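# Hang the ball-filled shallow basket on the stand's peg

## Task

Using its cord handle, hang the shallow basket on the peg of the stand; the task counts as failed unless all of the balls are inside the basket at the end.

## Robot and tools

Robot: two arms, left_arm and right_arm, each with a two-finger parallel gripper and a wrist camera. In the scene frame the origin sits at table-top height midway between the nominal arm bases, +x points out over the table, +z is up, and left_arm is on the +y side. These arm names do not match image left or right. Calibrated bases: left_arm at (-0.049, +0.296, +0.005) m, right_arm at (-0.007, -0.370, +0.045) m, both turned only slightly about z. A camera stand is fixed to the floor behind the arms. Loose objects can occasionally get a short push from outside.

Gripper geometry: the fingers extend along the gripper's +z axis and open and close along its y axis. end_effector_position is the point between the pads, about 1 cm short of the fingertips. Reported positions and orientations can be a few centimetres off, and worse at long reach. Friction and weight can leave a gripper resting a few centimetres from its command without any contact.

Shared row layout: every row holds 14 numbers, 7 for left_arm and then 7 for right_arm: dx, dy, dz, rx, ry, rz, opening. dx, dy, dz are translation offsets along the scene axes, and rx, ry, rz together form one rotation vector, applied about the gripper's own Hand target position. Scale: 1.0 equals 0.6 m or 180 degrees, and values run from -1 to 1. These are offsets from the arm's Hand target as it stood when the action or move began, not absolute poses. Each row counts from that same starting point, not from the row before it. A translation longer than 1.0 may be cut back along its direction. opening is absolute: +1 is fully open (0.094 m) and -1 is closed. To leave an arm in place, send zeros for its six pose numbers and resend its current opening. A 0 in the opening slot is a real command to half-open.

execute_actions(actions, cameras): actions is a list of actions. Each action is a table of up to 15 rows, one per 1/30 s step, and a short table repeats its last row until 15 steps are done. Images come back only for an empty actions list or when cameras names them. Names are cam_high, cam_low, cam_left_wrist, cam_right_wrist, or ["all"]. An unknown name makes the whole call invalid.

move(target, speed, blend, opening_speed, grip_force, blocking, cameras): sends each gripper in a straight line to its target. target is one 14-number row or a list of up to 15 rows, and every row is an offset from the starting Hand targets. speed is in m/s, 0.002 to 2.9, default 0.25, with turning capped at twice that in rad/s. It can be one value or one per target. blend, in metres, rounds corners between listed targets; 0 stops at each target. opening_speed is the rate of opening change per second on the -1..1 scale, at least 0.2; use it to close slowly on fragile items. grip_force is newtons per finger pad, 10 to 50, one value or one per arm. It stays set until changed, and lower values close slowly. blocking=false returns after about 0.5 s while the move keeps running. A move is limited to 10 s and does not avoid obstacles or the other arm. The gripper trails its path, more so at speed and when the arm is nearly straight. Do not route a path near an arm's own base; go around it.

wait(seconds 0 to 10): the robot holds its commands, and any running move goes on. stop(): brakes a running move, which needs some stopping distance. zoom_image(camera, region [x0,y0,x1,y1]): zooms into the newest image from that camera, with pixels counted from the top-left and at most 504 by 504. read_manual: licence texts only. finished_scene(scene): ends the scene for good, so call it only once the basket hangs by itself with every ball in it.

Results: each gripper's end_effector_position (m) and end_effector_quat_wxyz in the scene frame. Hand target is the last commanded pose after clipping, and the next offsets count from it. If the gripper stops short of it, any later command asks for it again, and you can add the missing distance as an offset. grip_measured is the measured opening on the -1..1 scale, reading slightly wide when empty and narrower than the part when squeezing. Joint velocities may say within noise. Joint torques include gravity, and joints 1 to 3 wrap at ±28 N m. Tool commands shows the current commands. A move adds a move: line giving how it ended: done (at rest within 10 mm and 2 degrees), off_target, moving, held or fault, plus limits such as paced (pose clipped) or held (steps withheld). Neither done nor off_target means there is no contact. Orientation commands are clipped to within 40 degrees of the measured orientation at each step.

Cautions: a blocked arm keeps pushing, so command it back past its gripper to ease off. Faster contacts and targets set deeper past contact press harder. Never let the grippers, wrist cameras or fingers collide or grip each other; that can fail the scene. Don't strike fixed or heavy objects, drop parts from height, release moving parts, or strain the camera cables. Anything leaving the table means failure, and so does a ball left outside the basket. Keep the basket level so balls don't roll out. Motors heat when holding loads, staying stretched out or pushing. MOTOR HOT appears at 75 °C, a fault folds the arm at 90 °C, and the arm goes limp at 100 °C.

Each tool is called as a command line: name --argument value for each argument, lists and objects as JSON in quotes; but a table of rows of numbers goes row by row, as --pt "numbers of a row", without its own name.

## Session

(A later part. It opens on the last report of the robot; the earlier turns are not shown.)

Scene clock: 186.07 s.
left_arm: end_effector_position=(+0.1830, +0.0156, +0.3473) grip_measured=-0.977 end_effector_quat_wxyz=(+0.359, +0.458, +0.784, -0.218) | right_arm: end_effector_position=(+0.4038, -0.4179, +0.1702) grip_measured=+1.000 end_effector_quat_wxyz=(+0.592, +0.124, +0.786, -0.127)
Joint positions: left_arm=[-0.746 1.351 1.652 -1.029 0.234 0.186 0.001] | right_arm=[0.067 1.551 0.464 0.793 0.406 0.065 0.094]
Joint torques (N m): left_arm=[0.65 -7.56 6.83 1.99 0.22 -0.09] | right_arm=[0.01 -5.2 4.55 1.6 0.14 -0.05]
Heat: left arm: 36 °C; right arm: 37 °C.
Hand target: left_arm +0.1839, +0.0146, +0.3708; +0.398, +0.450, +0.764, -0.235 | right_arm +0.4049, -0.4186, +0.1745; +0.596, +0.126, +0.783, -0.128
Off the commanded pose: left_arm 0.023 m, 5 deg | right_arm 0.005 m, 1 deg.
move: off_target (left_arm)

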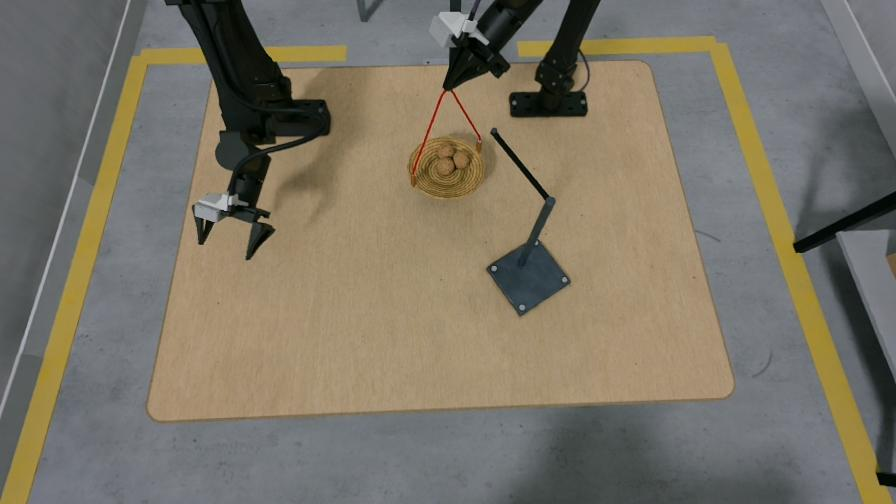

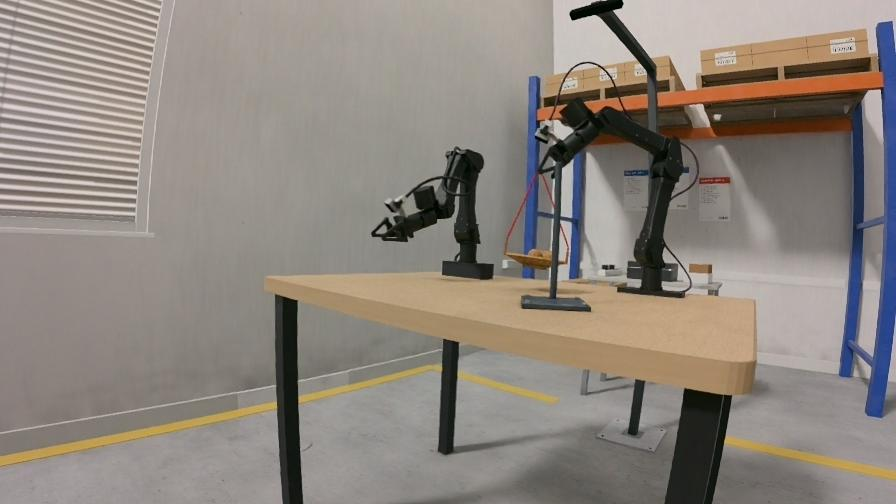

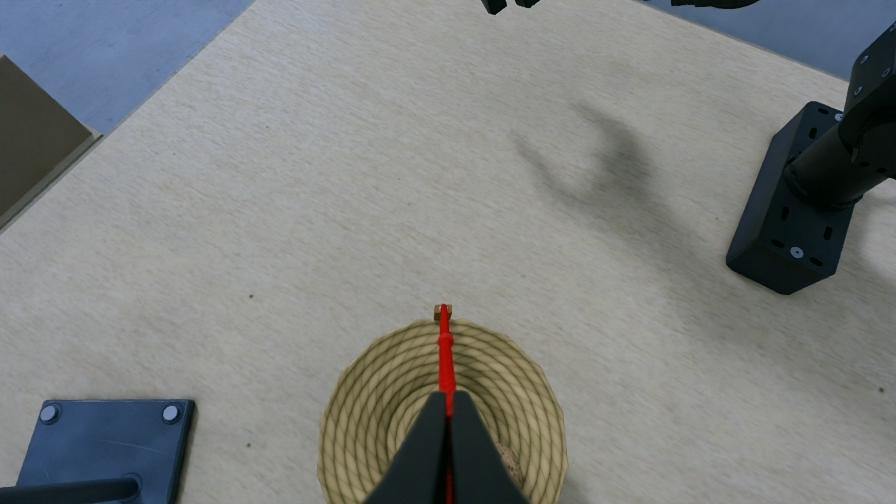

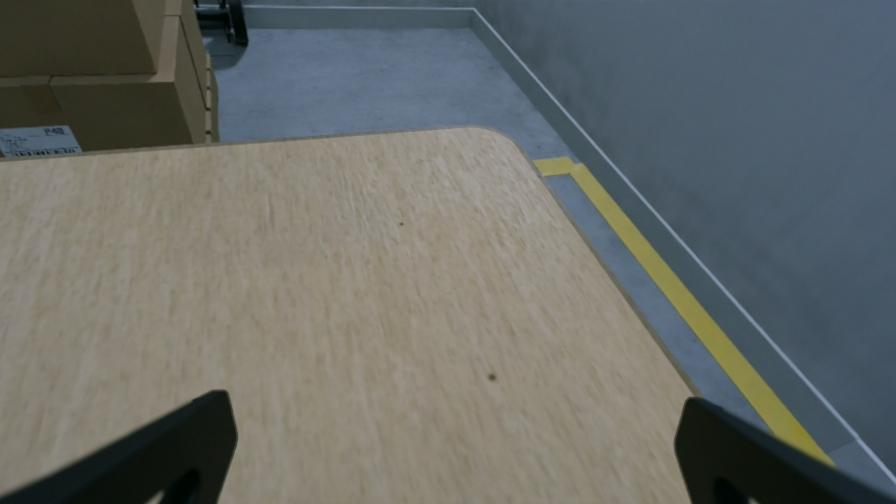

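move --pt "0.0 0.0 0.04 0 0 0 -1 0 0 0 0 0 0 1" --pt "0.212 0.163 0.045 0 0 0 -1 0 0 0 0 0 0 1" --speed 0.05 --cameras '["all"]'

zoom_image --camera "cam_low" --region '[480, 100, 680, 320]'

zoom_image --camera "cam_high" --region '[430, 50, 600, 220]'

Scene clock: 198.83 s.
left_arm: end_effector_position=(+0.3096, +0.1162, +0.3795) grip_measured=-0.977 end_effector_quat_wxyz=(+0.371, +0.441, +0.785, -0.229) | right_arm: end_effector_position=(+0.4038, -0.4179, +0.1702) grip_measured=+1.000 end_effector_quat_wxyz=(+0.592, +0.124, +0.786, -0.127)
Joint positions: left_arm=[-0.173 1.712 2.165 -1.339 0.643 0.593 0.001] | right_arm=[0.067 1.551 0.464 0.793 0.406 0.065 0.094]
Joint torques (N m): left_arm=[0.46 -6.89 9.83 1.36 0.59 0.06] | right_arm=[-0.02 -5.22 4.52 1.62 0.14 -0.03]
Heat: left arm: 38 °C; right arm: 37 °C.
Hand target: left_arm +0.3112, +0.1125, +0.3977; +0.397, +0.450, +0.764, -0.235 | right_arm +0.4049, -0.4186, +0.1745; +0.596, +0.126, +0.783, -0.128
Off the commanded pose: left_arm 0.019 m, 4 deg | right_arm 0.005 m, 1 deg.
move: off_target (left_arm)

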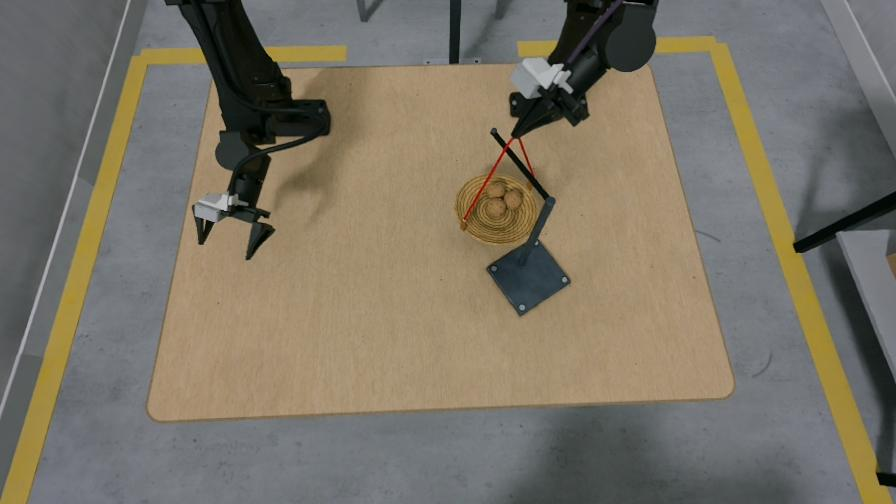

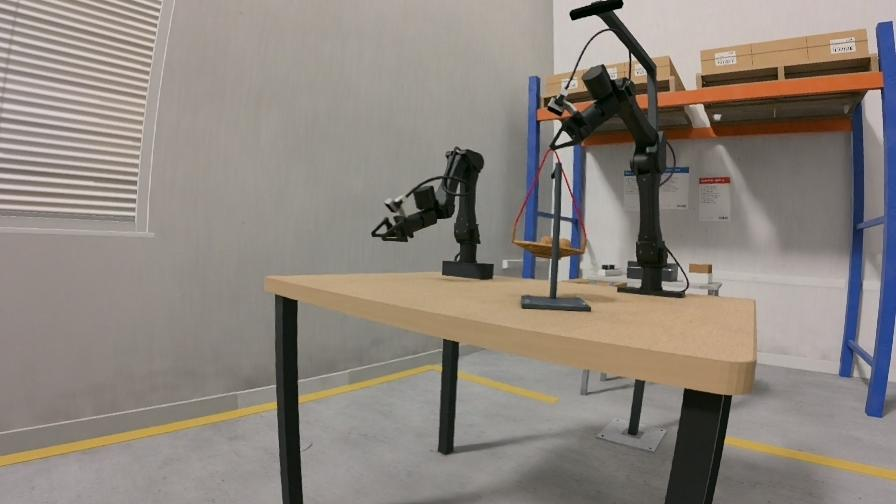

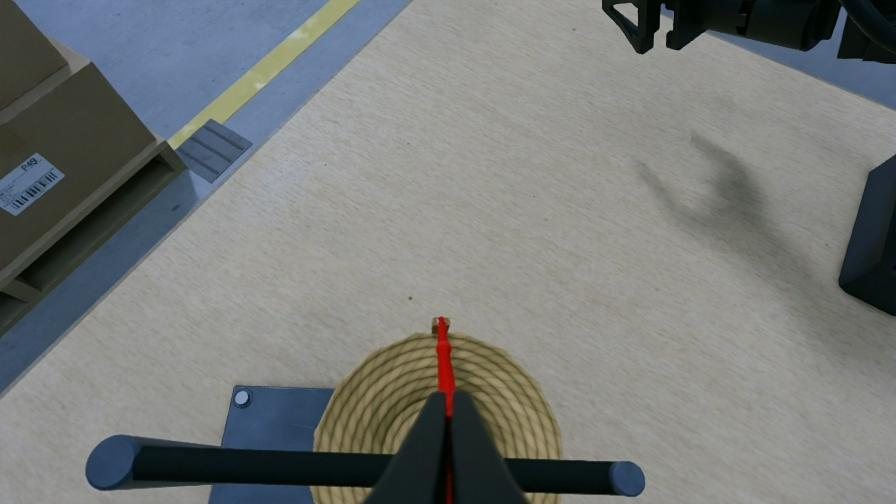

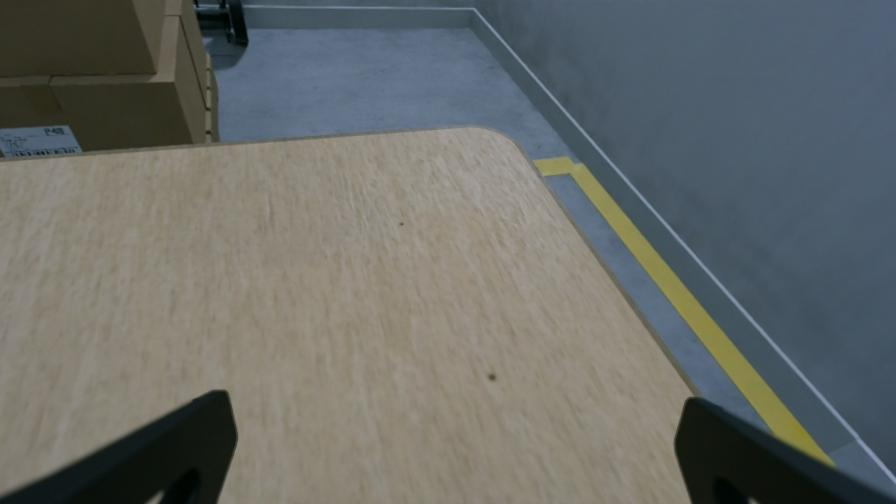

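Scaled by 2.291 from the camera's 896x504 image, which has a finer 1280x720 frame.

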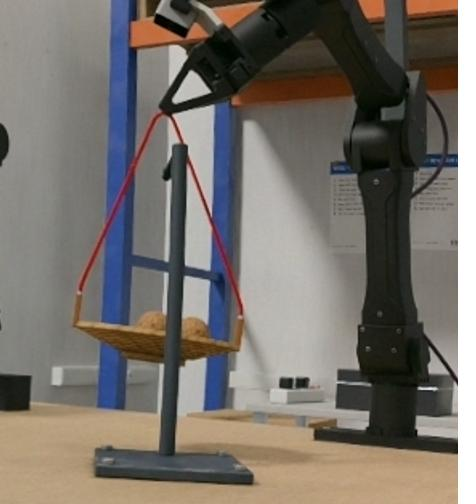

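Scaled by 2.965 from the camera's 896x504 image, which has a finer 1280x720 frame.

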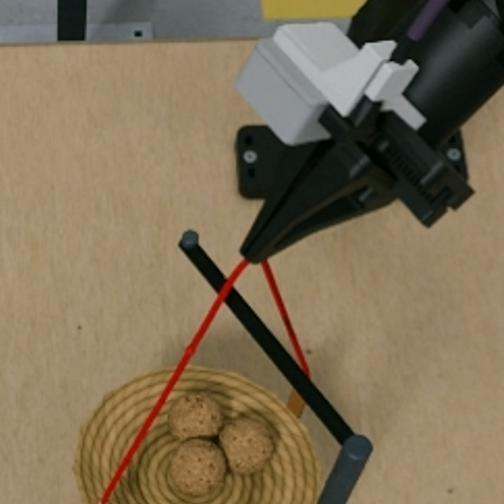

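move --target '[0,-0.002,-0.073,0,0,0,-1,0,0,0,0,0,0,1]' --speed 0.03 --cameras '["cam_left_wrist"]'

execute_actions --actions '[]' --cameras '["cam_low","cam_high"]'

zoom_image --camera "cam_low" --region '[500, 120, 620, 220]'

Scene clock: 212.43 s.
left_arm: end_effector_position=(+0.3151, +0.1142, +0.3323) grip_measured=-0.977 end_effector_quat_wxyz=(+0.362, +0.441, +0.787, -0.234) | right_arm: end_effector_position=(+0.4038, -0.4179, +0.1702) grip_measured=+1.000 end_effector_quat_wxyz=(+0.592, +0.124, +0.786, -0.127)
Joint positions: left_arm=[-0.173 1.633 1.863 -1.139 0.649 0.597 0.001] | right_arm=[0.067 1.551 0.464 0.793 0.406 0.065 0.094]
Joint torques (N m): left_arm=[0.09 -10.45 6.43 1.58 0.52 0.01] | right_arm=[-0.03 -5.23 4.51 1.61 0.13 -0.03]
Heat: left arm: 38 °C; right arm: 36 °C.
Hand target: left_arm +0.3111, +0.1113, +0.3540; +0.397, +0.450, +0.764, -0.235 | right_arm +0.4049, -0.4186, +0.1745; +0.596, +0.126, +0.783, -0.128
Off the commanded pose: left_arm 0.022 m, 5 deg | right_arm 0.005 m, 1 deg.
move: off_target (left_arm)
Images, in order (width x height): cam_left_wrist 896x504.

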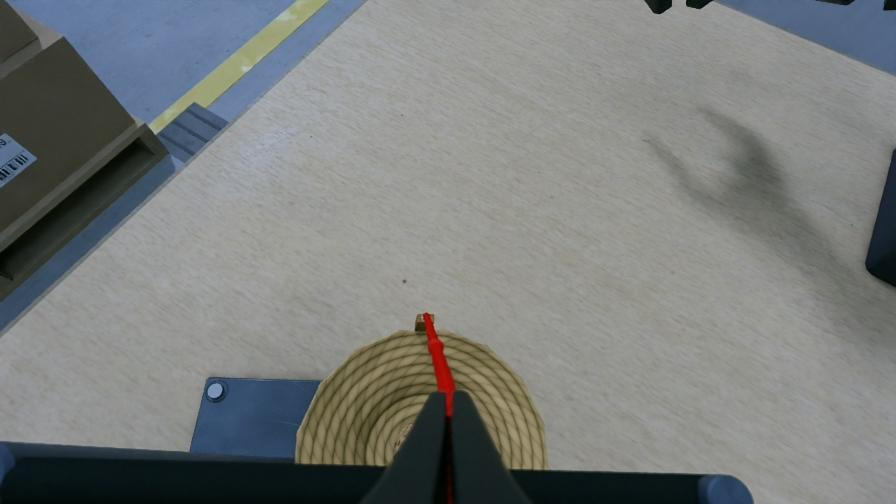

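Scene clock: 212.43 s.
left_arm: end_effector_position=(+0.3151, +0.1142, +0.3323) grip_measured=-0.977 end_effector_quat_wxyz=(+0.362, +0.441, +0.787, -0.234) | right_arm: end_effector_position=(+0.4038, -0.4179, +0.1702) grip_measured=+1.000 end_effector_quat_wxyz=(+0.592, +0.124, +0.786, -0.127)
Joint positions: left_arm=[-0.173 1.633 1.863 -1.139 0.649 0.597 0.001] | right_arm=[0.067 1.551 0.464 0.793 0.406 0.065 0.094]
Joint velocities: within noise
Joint torques (N m): left_arm=[0.09 -10.45 6.43 1.58 0.52 0.01] | right_arm=[-0.03 -5.23 4.51 1.61 0.13 -0.03]
Motor temperatures (°C): left_arm=[28 28 35 38 26 25 25] | right_arm=[27 24 36 33 24 23 24]
Heat: left arm: 38 °C; right arm: 36 °C.
Hand target: left_arm +0.3111, +0.1113, +0.3540; +0.397, +0.450, +0.764, -0.235 | right_arm +0.4049, -0.4186, +0.1745; +0.596, +0.126, +0.783, -0.128
Tool commands: left_gripper/opening=-1.0 right_gripper/opening=+1.0
Off the commanded pose: left_arm 0.022 m, 5 deg | right_arm 0.005 m, 1 deg.
Images, in order (width x height): cam_high 896x504, cam_low 896x504.

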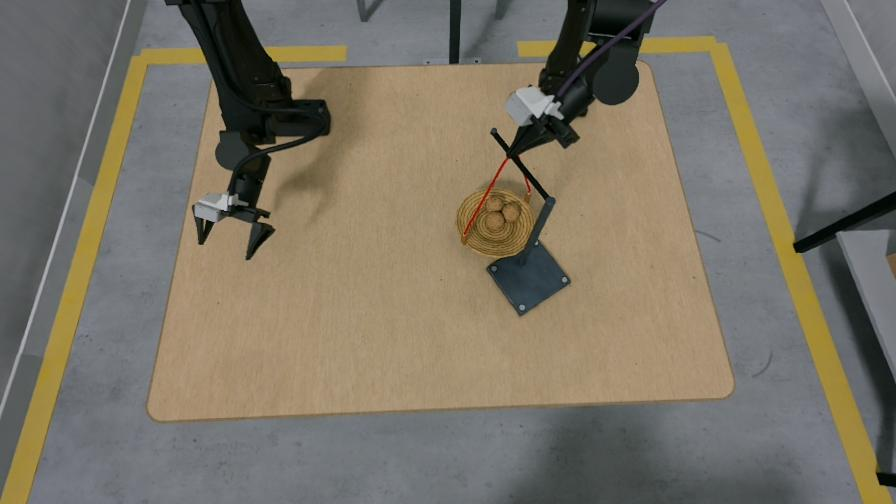

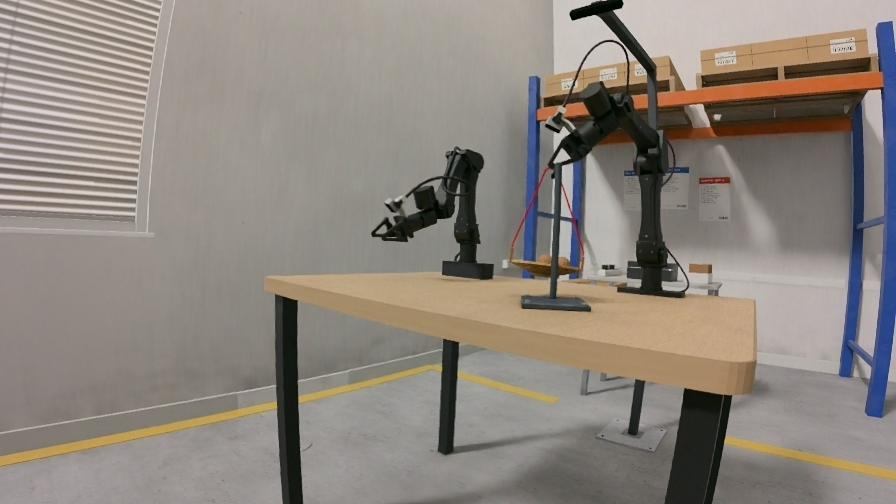

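Scaled by 4.200 from the camera's 896x504 image, which has a finer 1280x720 frame.

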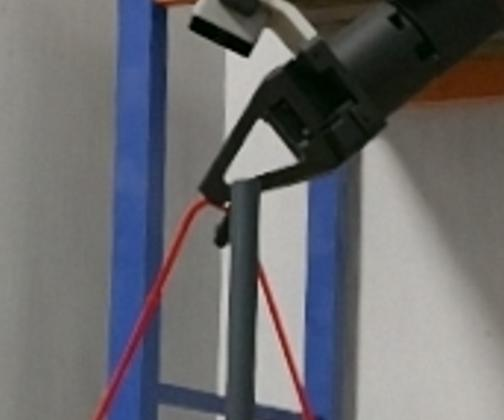

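move --target '[0,0,-0.004,0,0,0,-0.4,0,0,0,0,0,0,1]' --opening_speed 0.25 --speed 0.02 --cameras '["all"]'

zoom_image --camera "cam_low" --region '[480, 120, 640, 320]'

Scene clock: 220.53 s.
left_arm: end_effector_position=(+0.3177, +0.1127, +0.3351) grip_measured=-0.402 end_effector_quat_wxyz=(+0.374, +0.444, +0.780, -0.233) | right_arm: end_effector_position=(+0.4038, -0.4179, +0.1702) grip_measured=+1.000 end_effector_quat_wxyz=(+0.592, +0.124, +0.786, -0.127)
Joint positions: left_arm=[-0.173 1.626 1.849 -1.106 0.656 0.597 0.028] | right_arm=[0.067 1.551 0.464 0.793 0.406 0.065 0.094]
Joint torques (N m): left_arm=[0.05 -10.15 6.22 1.4 0.46 -0.01] | right_arm=[-0.05 -5.2 4.56 1.61 0.13 -0.05]
Heat: left arm: 38 °C; right arm: 36 °C.
Hand target: left_arm +0.3112, +0.1113, +0.3514; +0.397, +0.450, +0.764, -0.235 | right_arm +0.4049, -0.4186, +0.1745; +0.596, +0.126, +0.783, -0.128
Off the commanded pose: left_arm 0.018 m, 3 deg | right_arm 0.005 m, 1 deg.
move: off_target (left_arm)

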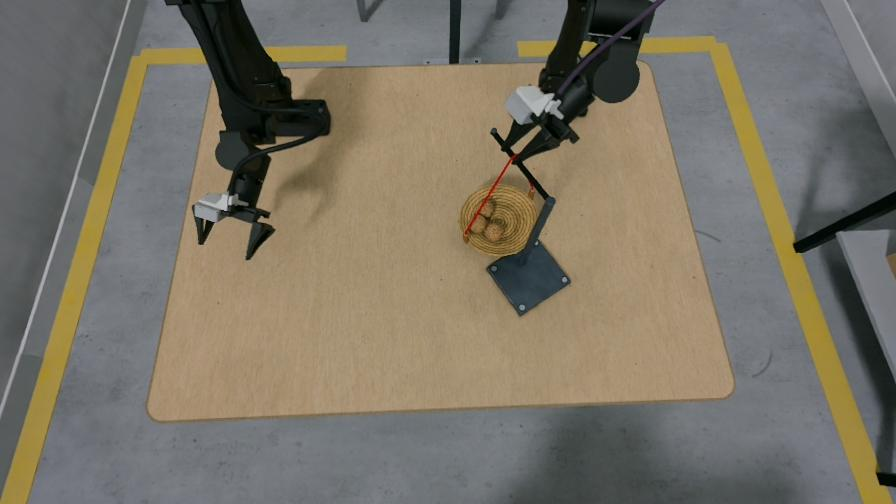

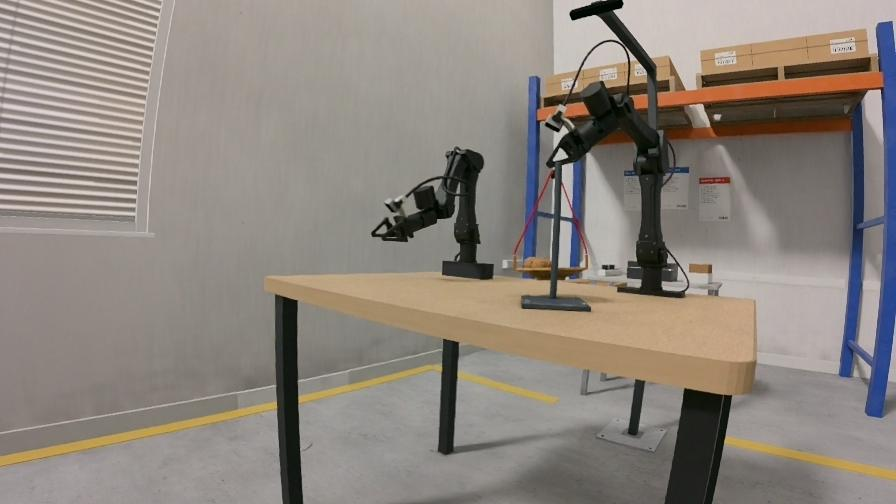

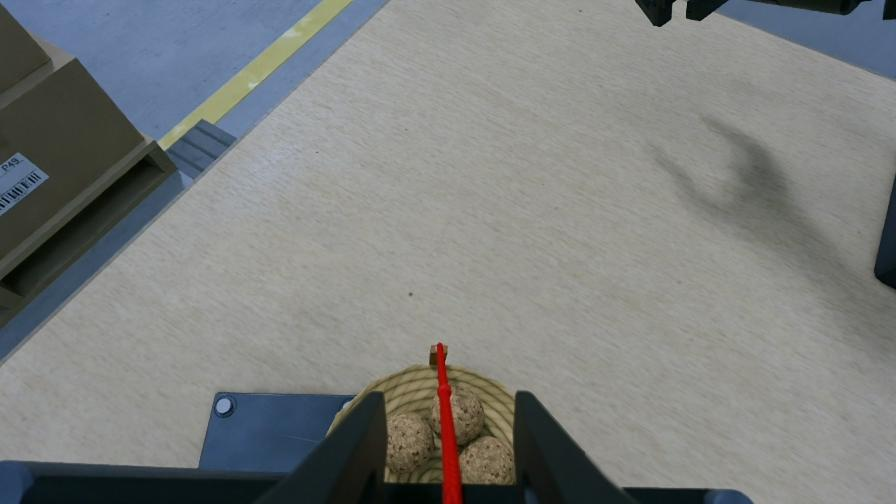

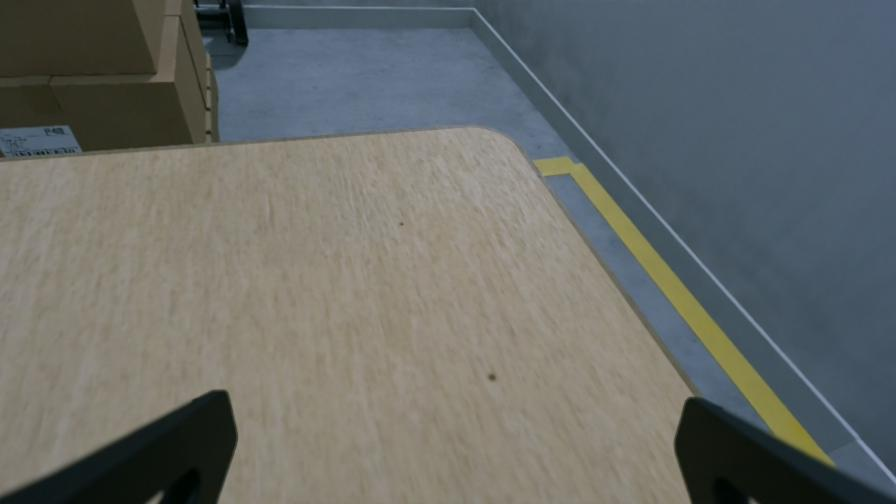

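Scaled by 2.520 from the camera's 896x504 image, which has a finer 1280x720 frame.

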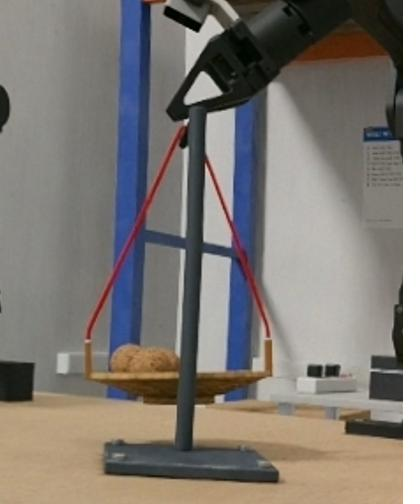

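move --pt "-0.012 0.02 0.06 0 0 0 -0.4 0 0 0 0 0 0 1" --pt "-0.1 0.15 0.17 0 0 0 -0.4 0 0 0 0 0 0 1" --blend 0.02 --speed 0.08 --cameras '["cam_high","cam_low"]'

zoom_image --camera "cam_low" --region '[480, 120, 640, 320]'

zoom_image --camera "cam_high" --region '[430, 100, 600, 270]'

Scene clock: 226.80 s.
left_arm: end_effector_position=(+0.2584, +0.2027, +0.4481) grip_measured=-0.402 end_effector_quat_wxyz=(+0.457, +0.410, +0.761, -0.210) | right_arm: end_effector_position=(+0.4038, -0.4179, +0.1702) grip_measured=+1.000 end_effector_quat_wxyz=(+0.592, +0.124, +0.786, -0.127)
Joint positions: left_arm=[0.165 1.575 2.273 -1.566 0.868 0.796 0.028] | right_arm=[0.067 1.551 0.464 0.793 0.406 0.065 0.094]
Joint torques (N m): left_arm=[0.61 -6.16 4.21 1.08 0.55 0.06] | right_arm=[-0.01 -5.24 4.52 1.61 0.14 -0.03]
Heat: left arm: 37 °C; right arm: 36 °C.
Hand target: left_arm +0.2512, +0.2013, +0.4534; +0.397, +0.450, +0.764, -0.235 | right_arm +0.4049, -0.4186, +0.1745; +0.596, +0.126, +0.783, -0.128
Off the commanded pose: left_arm 0.009 m, 9 deg | right_arm 0.005 m, 1 deg.
joint sent to its limit (left arm) — joint 4 (wrist pitch), lower limit. The joint targets are off in orientation, not in position.
move: off_target (left_arm); blend cut to 0.0194 m at target 1
Images, in order (width x height): cam_high 896x504, cam_low 896x504.

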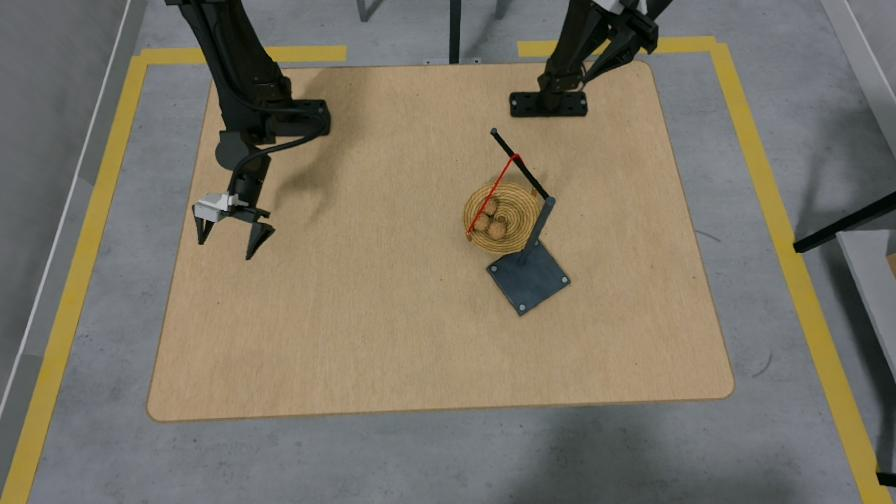

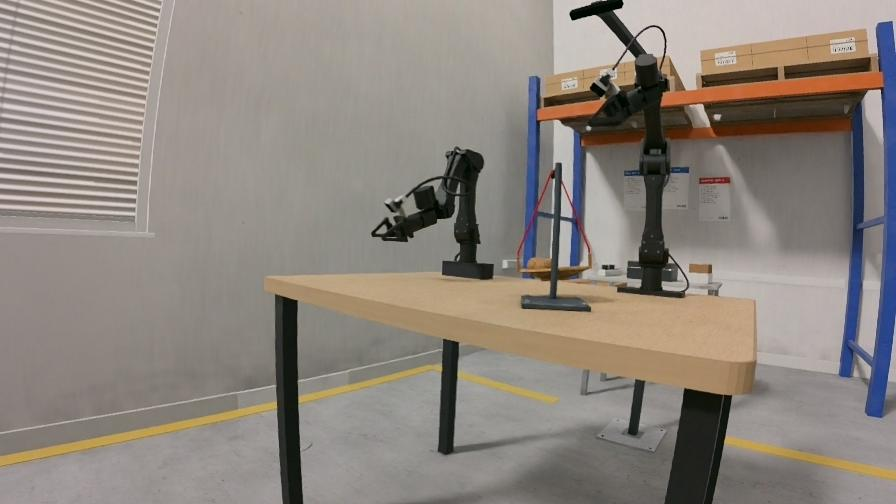

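Scaled by 2.520 from the camera's 896x504 image, which has a finer 1280x720 frame.

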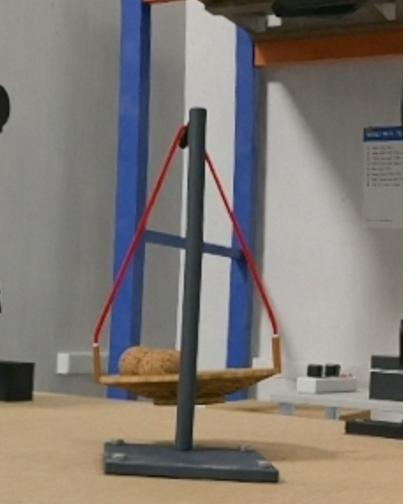

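Scaled by 2.965 from the camera's 896x504 image, which has a finer 1280x720 frame.

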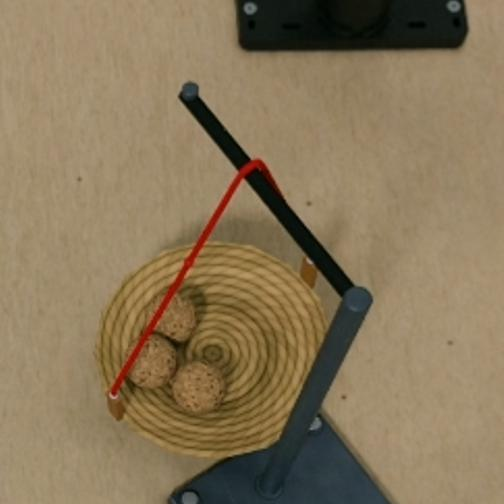

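wait --seconds 2 --cameras '["cam_low"]'

zoom_image --camera "cam_low" --region '[480, 120, 640, 320]'

Scene clock: 231.30 s.
left_arm: end_effector_position=(+0.2584, +0.2027, +0.4481) grip_measured=-0.402 end_effector_quat_wxyz=(+0.457, +0.410, +0.760, -0.210) | right_arm: end_effector_position=(+0.4038, -0.4179, +0.1702) grip_measured=+1.000 end_effector_quat_wxyz=(+0.592, +0.124, +0.786, -0.127)
Joint positions: left_arm=[0.165 1.575 2.273 -1.566 0.868 0.797 0.028] | right_arm=[0.067 1.551 0.464 0.793 0.406 0.065 0.094]
Joint torques (N m): left_arm=[0.65 -6.13 4.19 1.08 0.54 0.06] | right_arm=[-0.01 -5.24 4.51 1.62 0.13 -0.02]
Heat: left arm: 37 °C; right arm: 36 °C.
Hand target: left_arm +0.2512, +0.2013, +0.4534; +0.397, +0.450, +0.765, -0.235 | right_arm +0.4049, -0.4186, +0.1745; +0.596, +0.126, +0.783, -0.128
Tool commands: left_gripper/opening=-0.4 right_gripper/opening=+1.0
Off the commanded pose: left_arm 0.009 m, 9 deg | right_arm 0.005 m, 1 deg.
wait: 2.00 s; at rest from the start
Images, in order (width x height): cam_low 896x504.

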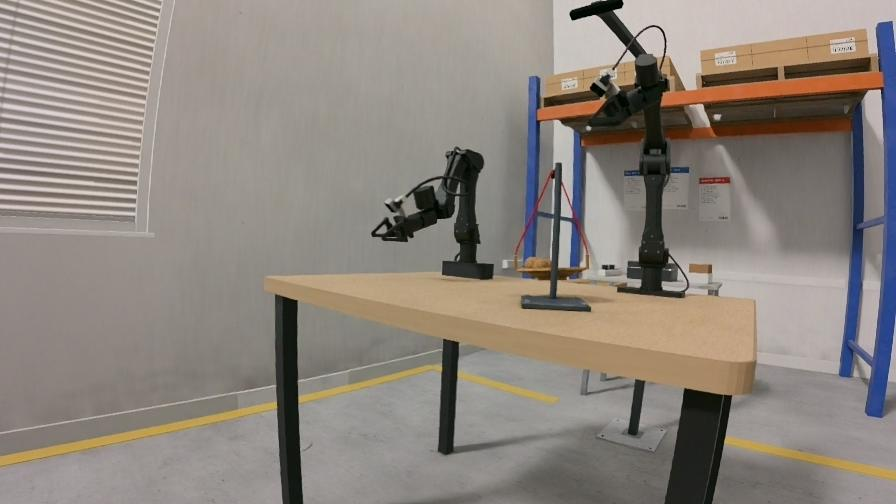

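Scaled by 2.520 from the camera's 896x504 image, which has a finer 1280x720 frame.

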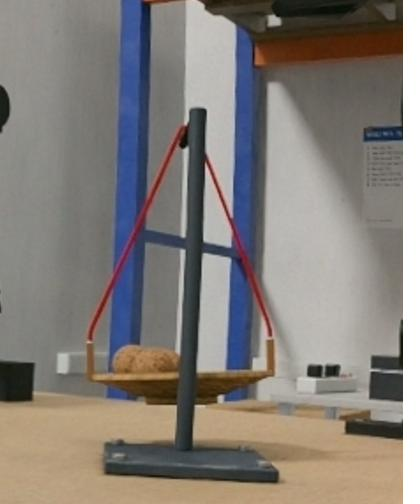

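Stable.

finished_scene --scene 1

The scene is finished: the task was done.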